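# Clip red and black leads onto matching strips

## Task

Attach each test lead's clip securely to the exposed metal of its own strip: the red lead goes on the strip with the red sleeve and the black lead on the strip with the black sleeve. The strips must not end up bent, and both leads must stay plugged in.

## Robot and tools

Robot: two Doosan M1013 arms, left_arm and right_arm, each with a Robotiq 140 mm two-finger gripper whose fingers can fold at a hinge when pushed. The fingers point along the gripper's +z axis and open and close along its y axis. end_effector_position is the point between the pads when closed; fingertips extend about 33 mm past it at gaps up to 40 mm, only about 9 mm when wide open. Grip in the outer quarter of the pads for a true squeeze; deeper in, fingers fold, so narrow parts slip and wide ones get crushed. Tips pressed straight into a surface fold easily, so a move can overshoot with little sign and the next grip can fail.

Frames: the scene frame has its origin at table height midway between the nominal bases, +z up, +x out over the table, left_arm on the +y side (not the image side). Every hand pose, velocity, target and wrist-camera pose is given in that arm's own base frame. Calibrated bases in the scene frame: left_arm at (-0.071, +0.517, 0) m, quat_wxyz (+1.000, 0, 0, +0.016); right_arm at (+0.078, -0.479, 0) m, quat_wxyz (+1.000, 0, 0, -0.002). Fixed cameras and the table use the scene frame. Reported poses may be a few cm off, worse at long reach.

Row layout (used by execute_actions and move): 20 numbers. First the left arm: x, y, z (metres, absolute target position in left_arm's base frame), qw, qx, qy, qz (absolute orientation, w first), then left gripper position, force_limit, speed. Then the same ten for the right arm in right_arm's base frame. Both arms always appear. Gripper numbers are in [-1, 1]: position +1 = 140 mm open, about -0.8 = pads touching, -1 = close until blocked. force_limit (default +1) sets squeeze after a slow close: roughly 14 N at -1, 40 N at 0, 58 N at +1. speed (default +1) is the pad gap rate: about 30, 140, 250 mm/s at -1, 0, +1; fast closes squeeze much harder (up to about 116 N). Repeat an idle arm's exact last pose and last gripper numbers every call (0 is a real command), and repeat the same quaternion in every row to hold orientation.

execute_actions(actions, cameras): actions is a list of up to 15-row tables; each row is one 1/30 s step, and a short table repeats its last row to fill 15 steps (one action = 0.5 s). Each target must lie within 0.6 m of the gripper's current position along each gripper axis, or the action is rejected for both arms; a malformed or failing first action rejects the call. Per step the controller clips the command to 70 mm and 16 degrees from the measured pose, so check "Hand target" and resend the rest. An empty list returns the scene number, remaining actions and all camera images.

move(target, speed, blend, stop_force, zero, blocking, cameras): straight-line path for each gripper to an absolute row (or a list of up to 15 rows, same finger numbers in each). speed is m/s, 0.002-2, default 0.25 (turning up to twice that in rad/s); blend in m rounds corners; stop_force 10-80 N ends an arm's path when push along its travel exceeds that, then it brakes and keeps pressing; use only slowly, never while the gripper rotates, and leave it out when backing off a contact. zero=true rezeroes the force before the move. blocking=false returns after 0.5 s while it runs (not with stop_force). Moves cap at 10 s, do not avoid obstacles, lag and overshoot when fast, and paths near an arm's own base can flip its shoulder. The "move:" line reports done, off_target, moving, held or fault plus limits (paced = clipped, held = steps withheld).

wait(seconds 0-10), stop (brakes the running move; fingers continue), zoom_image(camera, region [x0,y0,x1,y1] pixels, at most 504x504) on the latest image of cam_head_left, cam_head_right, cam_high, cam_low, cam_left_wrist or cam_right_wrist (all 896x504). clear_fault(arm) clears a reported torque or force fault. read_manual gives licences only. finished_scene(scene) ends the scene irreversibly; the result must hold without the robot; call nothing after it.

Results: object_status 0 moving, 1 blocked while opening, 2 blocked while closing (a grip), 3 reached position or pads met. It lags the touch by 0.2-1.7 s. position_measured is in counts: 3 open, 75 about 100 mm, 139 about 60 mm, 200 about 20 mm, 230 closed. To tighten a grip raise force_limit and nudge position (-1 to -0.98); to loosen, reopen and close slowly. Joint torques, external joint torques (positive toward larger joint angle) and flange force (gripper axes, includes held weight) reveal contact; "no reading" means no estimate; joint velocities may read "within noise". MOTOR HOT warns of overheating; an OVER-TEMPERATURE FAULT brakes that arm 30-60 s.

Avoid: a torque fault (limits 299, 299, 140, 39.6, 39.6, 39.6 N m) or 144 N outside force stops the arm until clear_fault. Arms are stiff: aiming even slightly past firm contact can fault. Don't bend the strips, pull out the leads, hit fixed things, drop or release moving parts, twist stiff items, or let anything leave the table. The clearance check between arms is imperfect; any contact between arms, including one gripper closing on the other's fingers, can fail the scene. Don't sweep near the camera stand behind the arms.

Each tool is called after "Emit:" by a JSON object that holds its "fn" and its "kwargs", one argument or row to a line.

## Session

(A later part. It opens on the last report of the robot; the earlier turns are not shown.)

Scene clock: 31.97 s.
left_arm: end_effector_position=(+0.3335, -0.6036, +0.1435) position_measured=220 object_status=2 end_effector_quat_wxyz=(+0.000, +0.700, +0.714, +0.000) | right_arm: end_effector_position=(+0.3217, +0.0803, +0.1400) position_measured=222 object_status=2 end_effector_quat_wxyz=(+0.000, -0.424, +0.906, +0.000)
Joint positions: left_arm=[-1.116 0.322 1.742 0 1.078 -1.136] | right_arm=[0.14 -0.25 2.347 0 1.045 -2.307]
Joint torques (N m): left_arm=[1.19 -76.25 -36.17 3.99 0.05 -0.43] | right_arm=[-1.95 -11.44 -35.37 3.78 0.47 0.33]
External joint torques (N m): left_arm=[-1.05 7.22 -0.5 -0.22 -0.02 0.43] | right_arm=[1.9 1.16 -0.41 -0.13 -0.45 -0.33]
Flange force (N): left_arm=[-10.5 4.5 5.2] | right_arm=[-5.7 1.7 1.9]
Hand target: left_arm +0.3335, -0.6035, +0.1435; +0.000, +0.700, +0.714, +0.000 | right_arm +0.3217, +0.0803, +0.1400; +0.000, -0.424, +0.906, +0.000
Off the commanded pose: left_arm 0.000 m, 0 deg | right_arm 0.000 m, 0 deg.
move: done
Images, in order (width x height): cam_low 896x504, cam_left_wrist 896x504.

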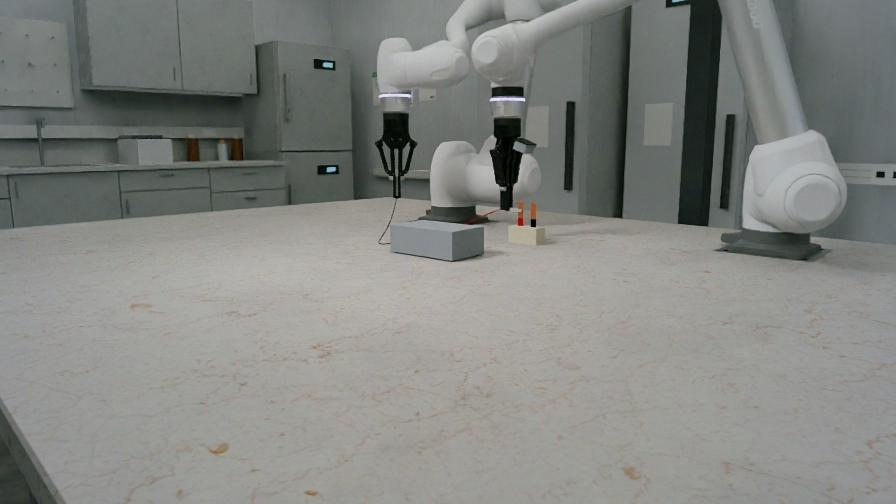

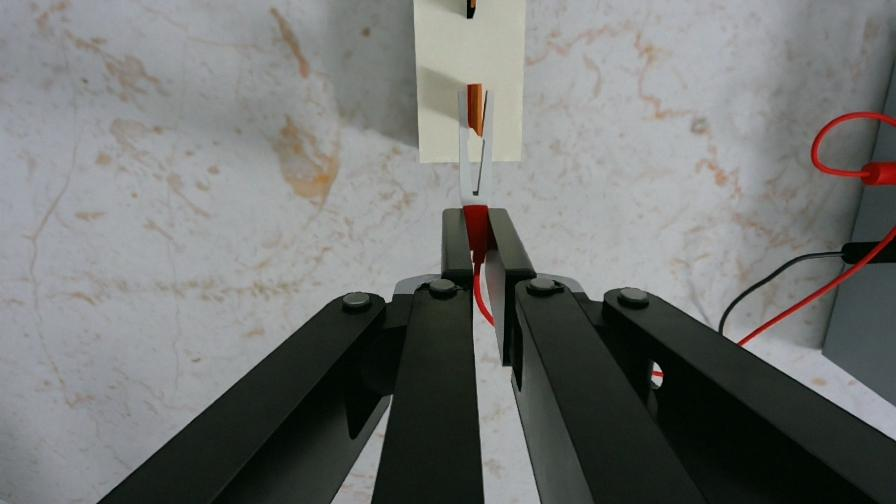

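Emit:
{"fn": "move", "kwargs": {
  "target": [
    [0.3340,-0.6035,0.1435,0,0.6999,0.7142,0,-1,0,-1,0.3217,0.0803,0.14,0,-0.4242,0.9056,0,-1,0,-1],
    [0.3340,-0.6035,0.1435,0,0.6999,0.7142,0,-0.4,-1,-1,0.3217,0.0803,0.14,0,-0.4242,0.9056,0,-1,0,-1],
    [0.3340,-0.6035,0.225,0,0.6999,0.7142,0,-0.4,-1,-1,0.3217,0.0803,0.16,0,-0.4242,0.9056,0,-1,0,-1]
  ],
  "speed": [0.05,0.1,0.2],
  "cameras": ["cam_left_wrist","cam_low"]
}}

Emit:
{"fn": "zoom_image", "kwargs": {
  "camera": "cam_left_wrist",
  "region": [380, 0, 580, 250]
}}

Emit:
{"fn": "zoom_image", "kwargs": {
  "camera": "cam_low",
  "region": [480, 190, 590, 260]
}}

Scene clock: 36.80 s.
left_arm: end_effector_position=(+0.3340, -0.6035, +0.2249) position_measured=179 object_status=3 end_effector_quat_wxyz=(+0.000, +0.700, +0.714, +0.000) | right_arm: end_effector_position=(+0.3217, +0.0803, +0.1600) position_measured=222 object_status=2 end_effector_quat_wxyz=(+0.000, -0.424, +0.906, +0.000)
Joint positions: left_arm=[-1.115 0.268 1.655 0 1.218 -1.136] | right_arm=[0.14 -0.272 2.321 0 1.093 -2.307]
Joint torques (N m): left_arm=[0.98 -74.12 -38.44 4.27 0.18 -0.35] | right_arm=[-1.58 -10.13 -36.42 3.88 0.5 0.33]
External joint torques (N m): left_arm=[-0.8 8.25 -0.5 -0.27 -0.14 0.35] | right_arm=[1.55 0.96 -0.31 -0.13 -0.48 -0.33]
Flange force (N): left_arm=[-12.2 5.7 4.3] | right_arm=[-4.6 1.2 1.7]
Hand target: left_arm +0.3340, -0.6035, +0.2250; +0.000, +0.700, +0.714, +0.000 | right_arm +0.3217, +0.0803, +0.1600; +0.000, -0.424, +0.906, +0.000
Off the commanded pose: left_arm 0.000 m, 0 deg | right_arm 0.000 m, 0 deg.
move: done
Images, in order (width x height): cam_low 896x504, cam_left_wrist 896x504.

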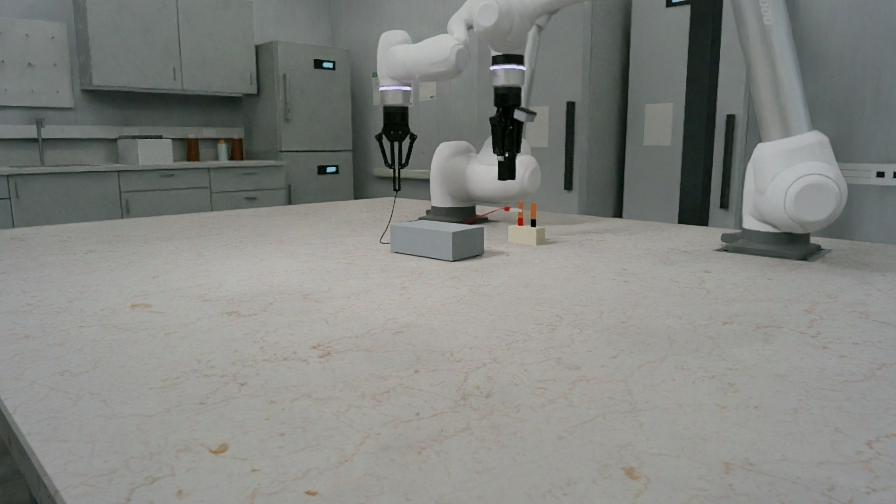

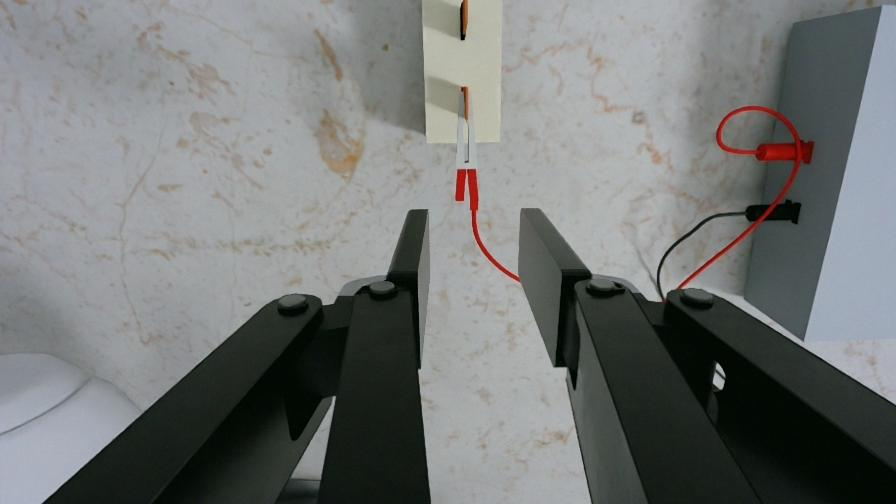

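Scaled by 2.016 from the camera's 896x504 image, which has a finer 1280x720 frame.

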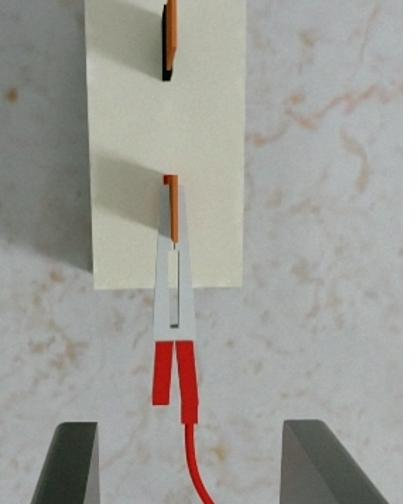

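Scaled by 4.582 from the camera's 896x504 image, which has a finer 1280x720 frame.

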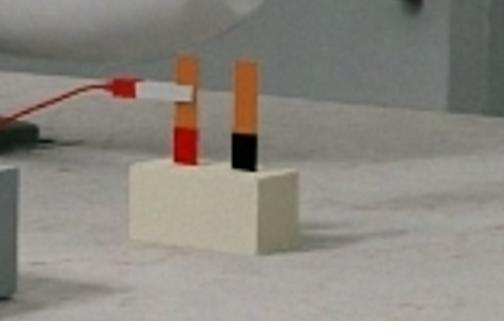

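Emit:
{"fn": "move", "kwargs": {
  "target": [
    [0.3164,-0.1472,0.33,0,0.6999,0.7142,0,-0.4,-1,-1,0.3406,0.3504,0.20,0,-0.5750,0.8181,0,-1,0,-1],
    [0.3164,-0.1472,0.33,0,0.6999,0.7142,0,-0.4,-1,-1,0.3298,0.5403,0.20,0,-0.6769,0.7361,0,-1,0,-1],
    [0.3164,-0.1472,0.33,0,0.6999,0.7142,0,-0.4,-1,-1,0.1907,0.5567,0.165,0,-0.7266,0.6871,0,-1,0,-1],
    [0.3164,-0.1472,0.33,0,0.6999,0.7142,0,-0.4,-1,-1,0.1907,0.5567,0.1215,0,-0.7266,0.6871,0,-1,0,-1]
  ],
  "speed": [0.4,0.35,0.3,0.15],
  "blend": [0.05,0.05,0.01,0],
  "cameras": ["cam_right_wrist","cam_low","cam_high"]
}}

Emit:
{"fn": "zoom_image", "kwargs": {
  "camera": "cam_right_wrist",
  "region": [400, 0, 560, 210]
}}

Emit:
{"fn": "zoom_image", "kwargs": {
  "camera": "cam_low",
  "region": [480, 190, 590, 260]
}}

Emit:
{"fn": "zoom_image", "kwargs": {
  "camera": "cam_high",
  "region": [480, 110, 620, 230]
}}

Scene clock: 40.97 s.
left_arm: end_effector_position=(+0.3164, -0.1472, +0.3300) position_measured=179 object_status=3 end_effector_quat_wxyz=(+0.000, +0.700, +0.714, +0.000) | right_arm: end_effector_position=(+0.1907, +0.5567, +0.1216) position_measured=222 object_status=2 end_effector_quat_wxyz=(+0.000, +0.727, -0.687, +0.000)
Joint positions: left_arm=[-0.534 -0.34 2.044 0 1.437 -0.555] | right_arm=[1.182 0.195 1.957 0 0.99 -2.015]
Joint torques (N m): left_arm=[0.33 -11.84 -40.43 4.5 -0.06 -0.42] | right_arm=[-2.05 -57.14 -34.64 3.66 0.45 0.3]
External joint torques (N m): left_arm=[-0.34 4.91 -0.86 -0.23 0.08 0.42] | right_arm=[1.88 2.92 -0.04 -0.11 -0.42 -0.3]
Flange force (N): left_arm=[-4.1 8.9 -0.4] | right_arm=[-5.0 0.9 3.5]
Hand target: left_arm +0.3164, -0.1472, +0.3300; +0.000, +0.700, +0.714, +0.000 | right_arm +0.1907, +0.5567, +0.1215; +0.000, +0.727, -0.687, +0.000
Off the commanded pose: left_arm 0.000 m, 0 deg | right_arm 0.000 m, 0 deg.
move: done; limits=paced
Images, in order (width x height): cam_high 896x504, cam_low 896x504, cam_right_wrist 896x504.

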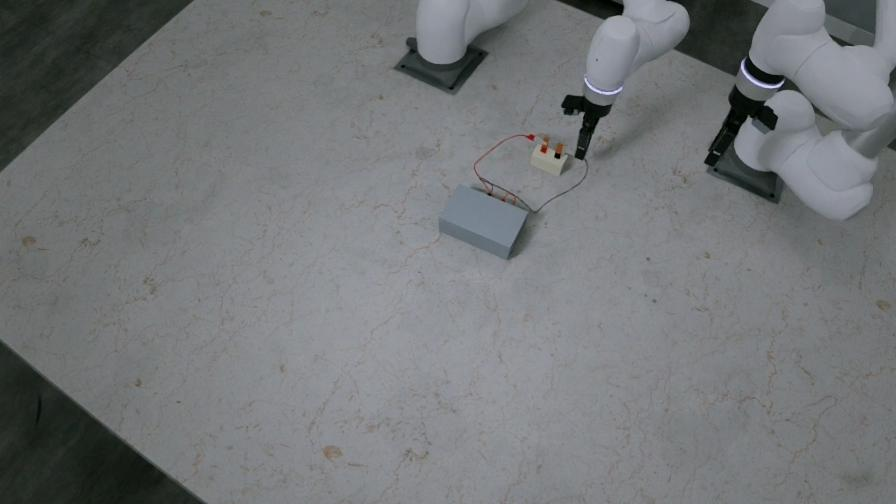

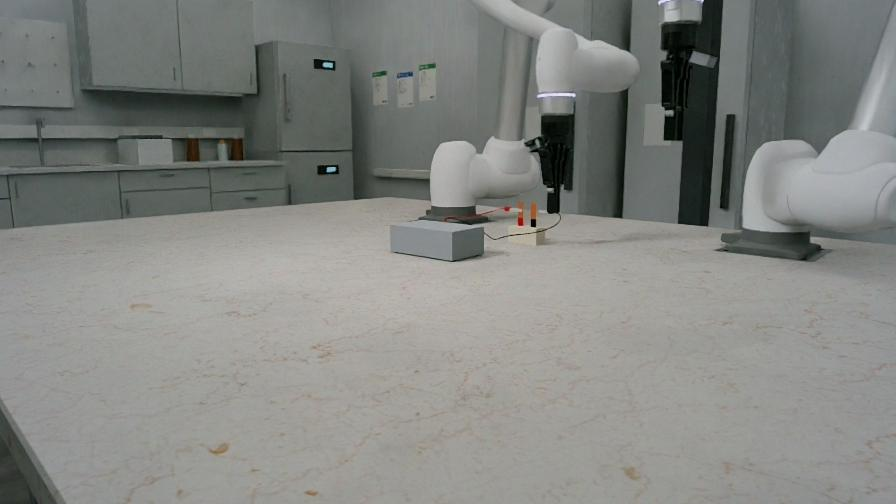

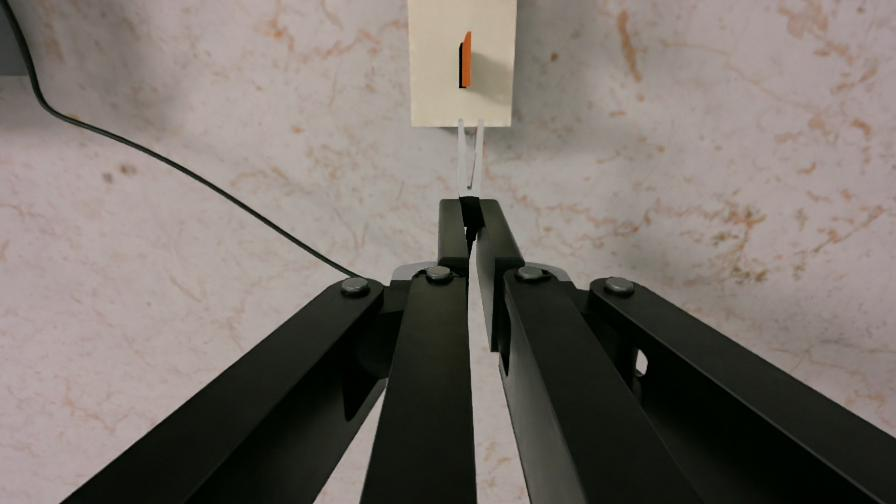

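Scaled by 2.400 from the camera's 896x504 image, which has a finer 1280x720 frame.

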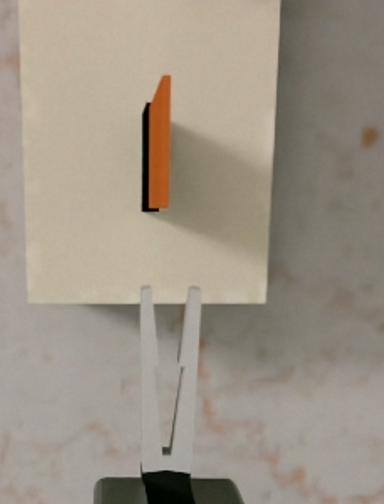

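Scaled by 4.582 from the camera's 896x504 image, which has a finer 1280x720 frame.

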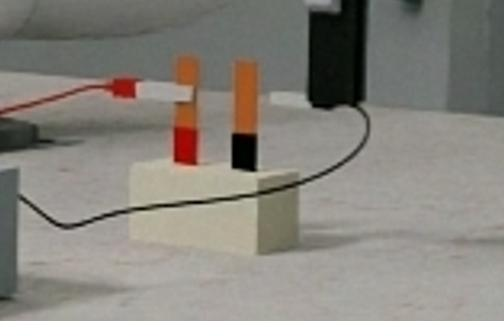

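Scaled by 3.600 from the camera's 896x504 image, which has a finer 1280x720 frame.

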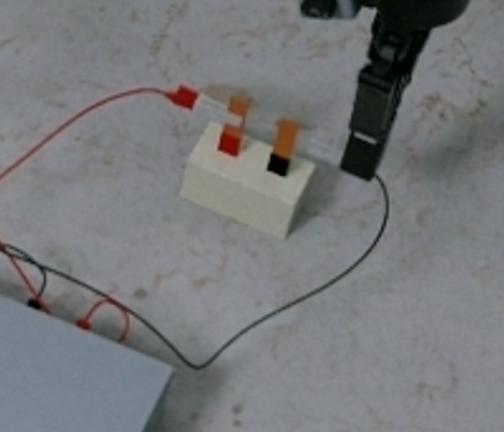

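Emit:
{"fn": "move", "kwargs": {
  "target": [
    [0.3164,-0.1472,0.33,0,0.6999,0.7142,0,-0.4,-1,-1,0.1903,0.5561,0.1215,0,-0.7357,0.6773,0,-1,0,-1],
    [0.3164,-0.1472,0.33,0,0.6999,0.7142,0,-0.4,-1,-1,0.1920,0.5357,0.1215,0,-0.7357,0.6773,0,-1,0,-1]
  ],
  "speed": [0.1,0.07],
  "blend": [0.003,0],
  "cameras": ["cam_right_wrist","cam_low"]
}}

Emit:
{"fn": "zoom_image", "kwargs": {
  "camera": "cam_right_wrist",
  "region": [400, 0, 560, 210]
}}

Emit:
{"fn": "zoom_image", "kwargs": {
  "camera": "cam_low",
  "region": [480, 190, 590, 260]
}}

Scene clock: 42.53 s.
left_arm: end_effector_position=(+0.3164, -0.1472, +0.3300) position_measured=179 object_status=3 end_effector_quat_wxyz=(+0.000, +0.700, +0.714, +0.000) | right_arm: end_effector_position=(+0.1920, +0.5358, +0.1215) position_measured=222 object_status=2 end_effector_quat_wxyz=(+0.000, +0.736, -0.677, +0.000)
Joint positions: left_arm=[-0.534 -0.34 2.044 0 1.437 -0.555] | right_arm=[1.166 0.167 1.992 0 0.983 -2.058]
Joint torques (N m): left_arm=[0.66 -12.09 -40.72 4.51 -0.05 -0.36] | right_arm=[-1.1 -53.45 -33.78 3.64 0.45 0.37]
External joint torques (N m): left_arm=[-0.64 5.04 -0.59 -0.24 0.07 0.36] | right_arm=[0.98 2.5 -0.69 -0.12 -0.43 -0.37]
Flange force (N): left_arm=[-5.0 8.3 0.1] | right_arm=[-4.9 -1.0 2.6]
Hand target: left_arm +0.3164, -0.1472, +0.3300; +0.000, +0.700, +0.714, +0.000 | right_arm +0.1920, +0.5357, +0.1215; +0.000, +0.736, -0.677, +0.000
Off the commanded pose: left_arm 0.000 m, 0 deg | right_arm 0.000 m, 0 deg.
move: done
Images, in order (width x height): cam_low 896x504, cam_right_wrist 896x504.

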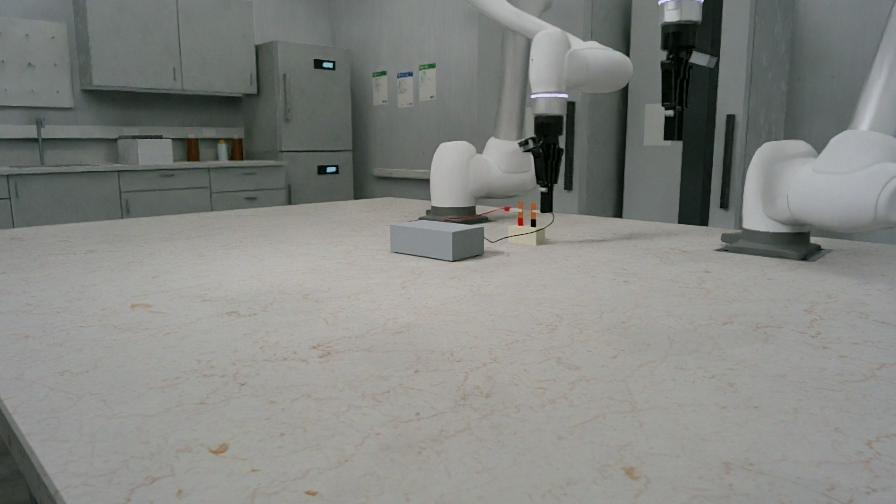

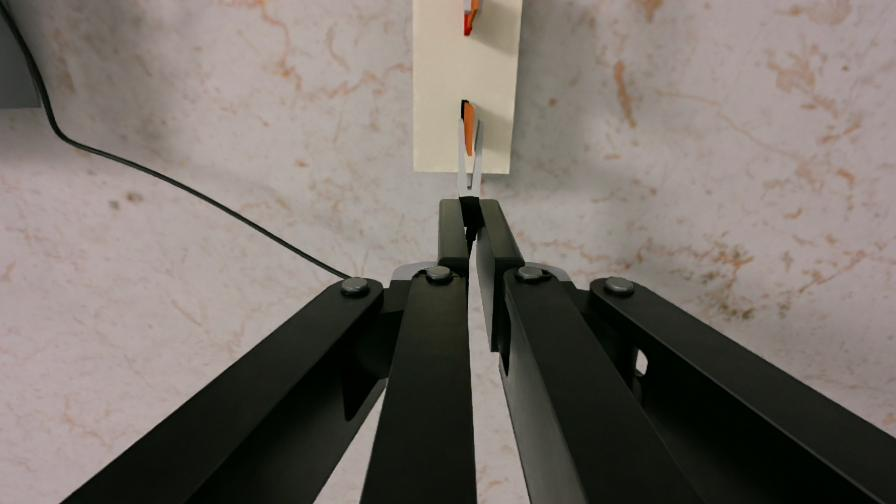

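Scaled by 2.400 from the camera's 896x504 image, which has a finer 1280x720 frame.

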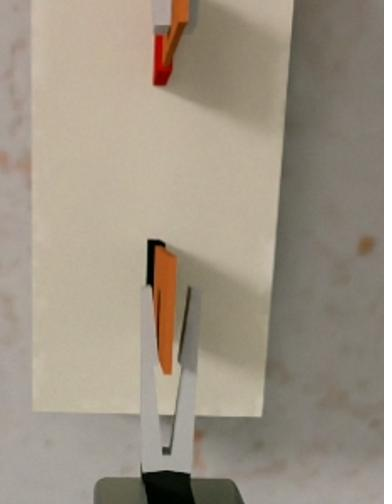

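Scaled by 4.582 from the camera's 896x504 image, which has a finer 1280x720 frame.

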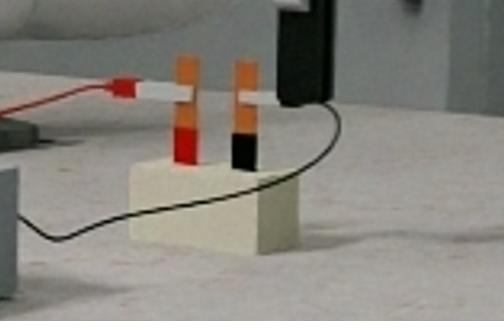

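Emit:
{"fn": "move", "kwargs": {
  "target": [
    [0.3164,-0.1472,0.33,0,0.6999,0.7142,0,-0.4,-1,-1,0.1920,0.5357,0.1215,0,-0.7357,0.6773,0,-0.4,-1,-1],
    [0.3164,-0.1472,0.33,0,0.6999,0.7142,0,-0.4,-1,-1,0.1920,0.5357,0.20,0,-0.7357,0.6773,0,-0.4,-1,-1]
  ],
  "speed": [0.1,0.2],
  "cameras": ["cam_right_wrist","cam_low","cam_high"]
}}

Emit:
{"fn": "zoom_image", "kwargs": {
  "camera": "cam_right_wrist",
  "region": [380, 0, 580, 250]
}}

Emit:
{"fn": "zoom_image", "kwargs": {
  "camera": "cam_low",
  "region": [480, 190, 590, 260]
}}

Emit:
{"fn": "zoom_image", "kwargs": {
  "camera": "cam_high",
  "region": [480, 110, 620, 230]
}}

Scene clock: 46.17 s.
left_arm: end_effector_position=(+0.3164, -0.1472, +0.3300) position_measured=179 object_status=3 end_effector_quat_wxyz=(+0.000, +0.700, +0.714, +0.000) | right_arm: end_effector_position=(+0.1920, +0.5357, +0.1999) position_measured=179 object_status=3 end_effector_quat_wxyz=(+0.000, +0.736, -0.677, +0.000)
Joint positions: left_arm=[-0.534 -0.34 2.044 0 1.437 -0.555] | right_arm=[1.166 0.1 1.909 0 1.133 -2.058]
Joint torques (N m): left_arm=[0.72 -11.85 -40.93 4.51 0.02 -0.37] | right_arm=[-1.86 -49.92 -37.08 3.92 0.69 0.33]
External joint torques (N m): left_arm=[-0.72 4.61 -0.42 -0.24 0 0.37] | right_arm=[1.75 2.57 -0.37 -0.09 -0.66 -0.33]
Flange force (N): left_arm=[-4.7 7.4 0.4] | right_arm=[-5.3 0.3 2.7]
Hand target: left_arm +0.3164, -0.1472, +0.3300; +0.000, +0.700, +0.714, +0.000 | right_arm +0.1920, +0.5357, +0.2000; +0.000, +0.736, -0.677, +0.000
Off the commanded pose: left_arm 0.000 m, 0 deg | right_arm 0.000 m, 0 deg.
move: done
Images, in order (width x height): cam_high 896x504, cam_low 896x504, cam_right_wrist 896x504.

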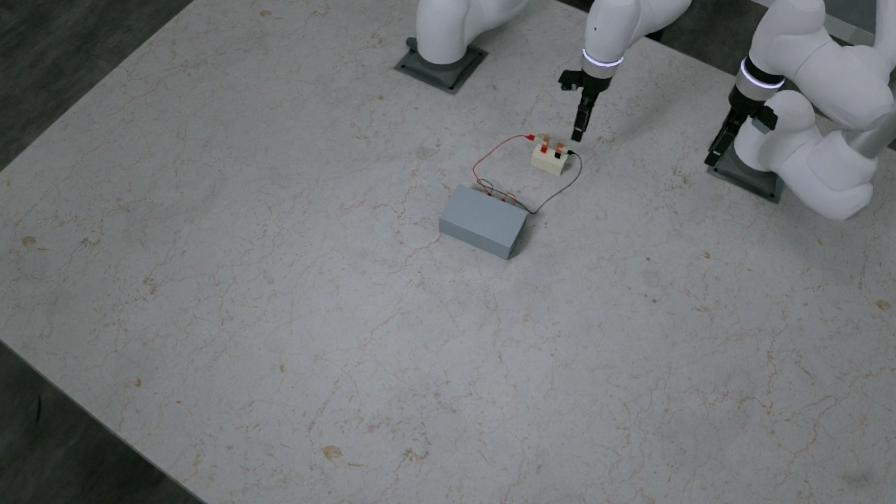

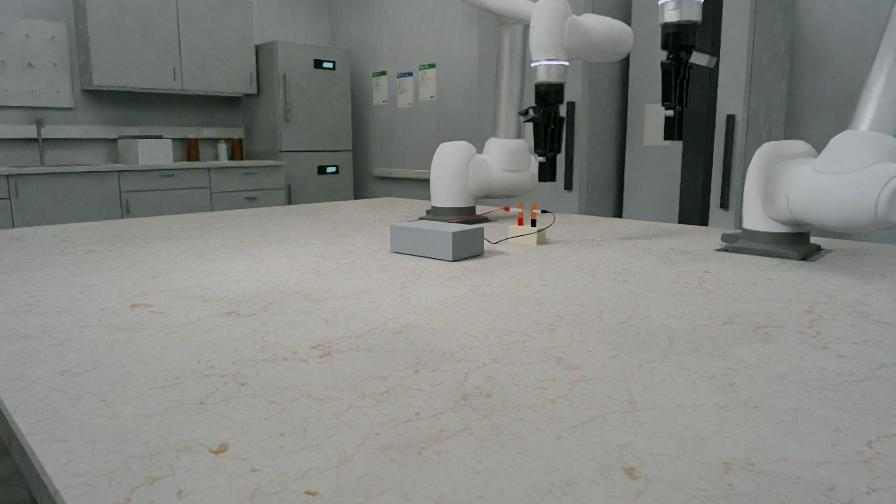

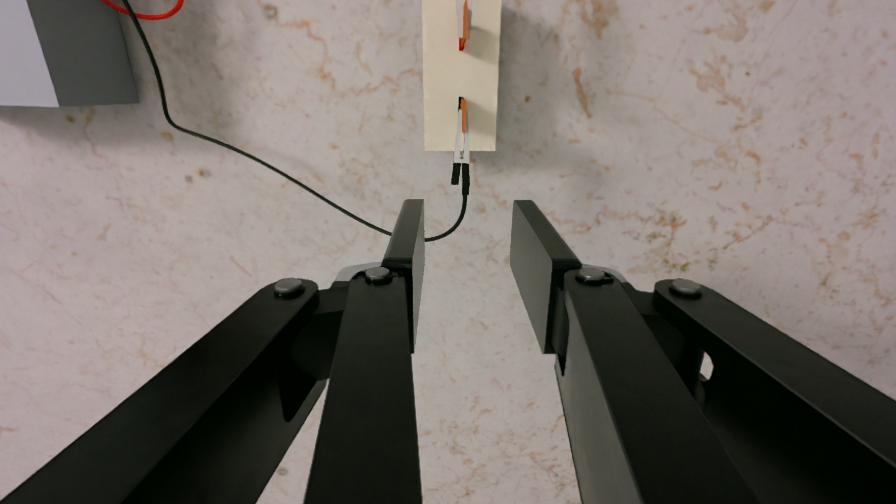

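Scaled by 2.016 from the camera's 896x504 image, which has a finer 1280x720 frame.

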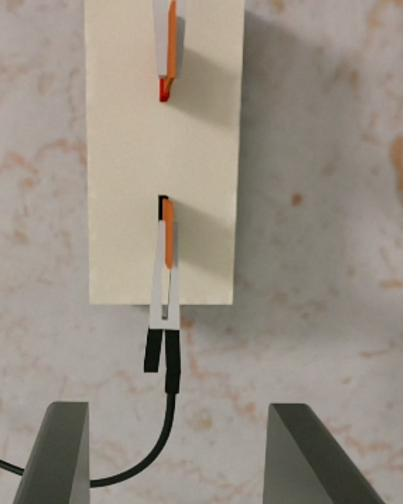

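Scaled by 4.582 from the camera's 896x504 image, which has a finer 1280x720 frame.

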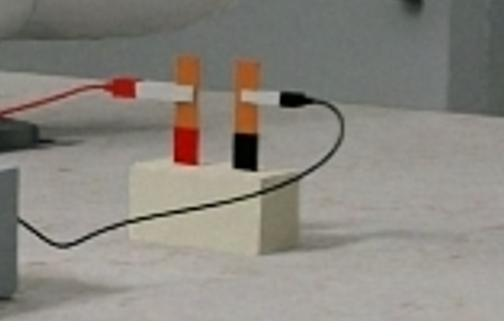

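Scaled by 3.600 from the camera's 896x504 image, which has a finer 1280x720 frame.

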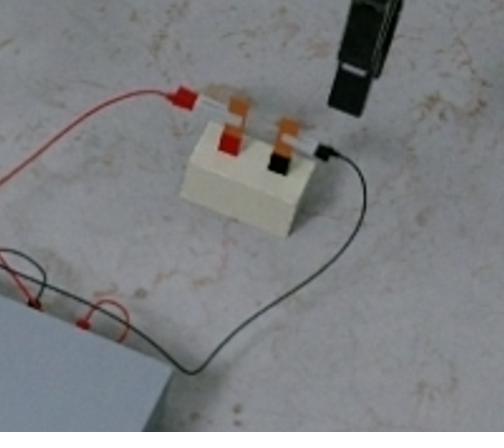

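Both clips are on the bare metal of their matching strips, the strips are upright, and the leads are still plugged in.

Emit:
{"fn": "finished_scene", "kwargs": {
  "scene": 2
}}

The scene is finished: the task was done.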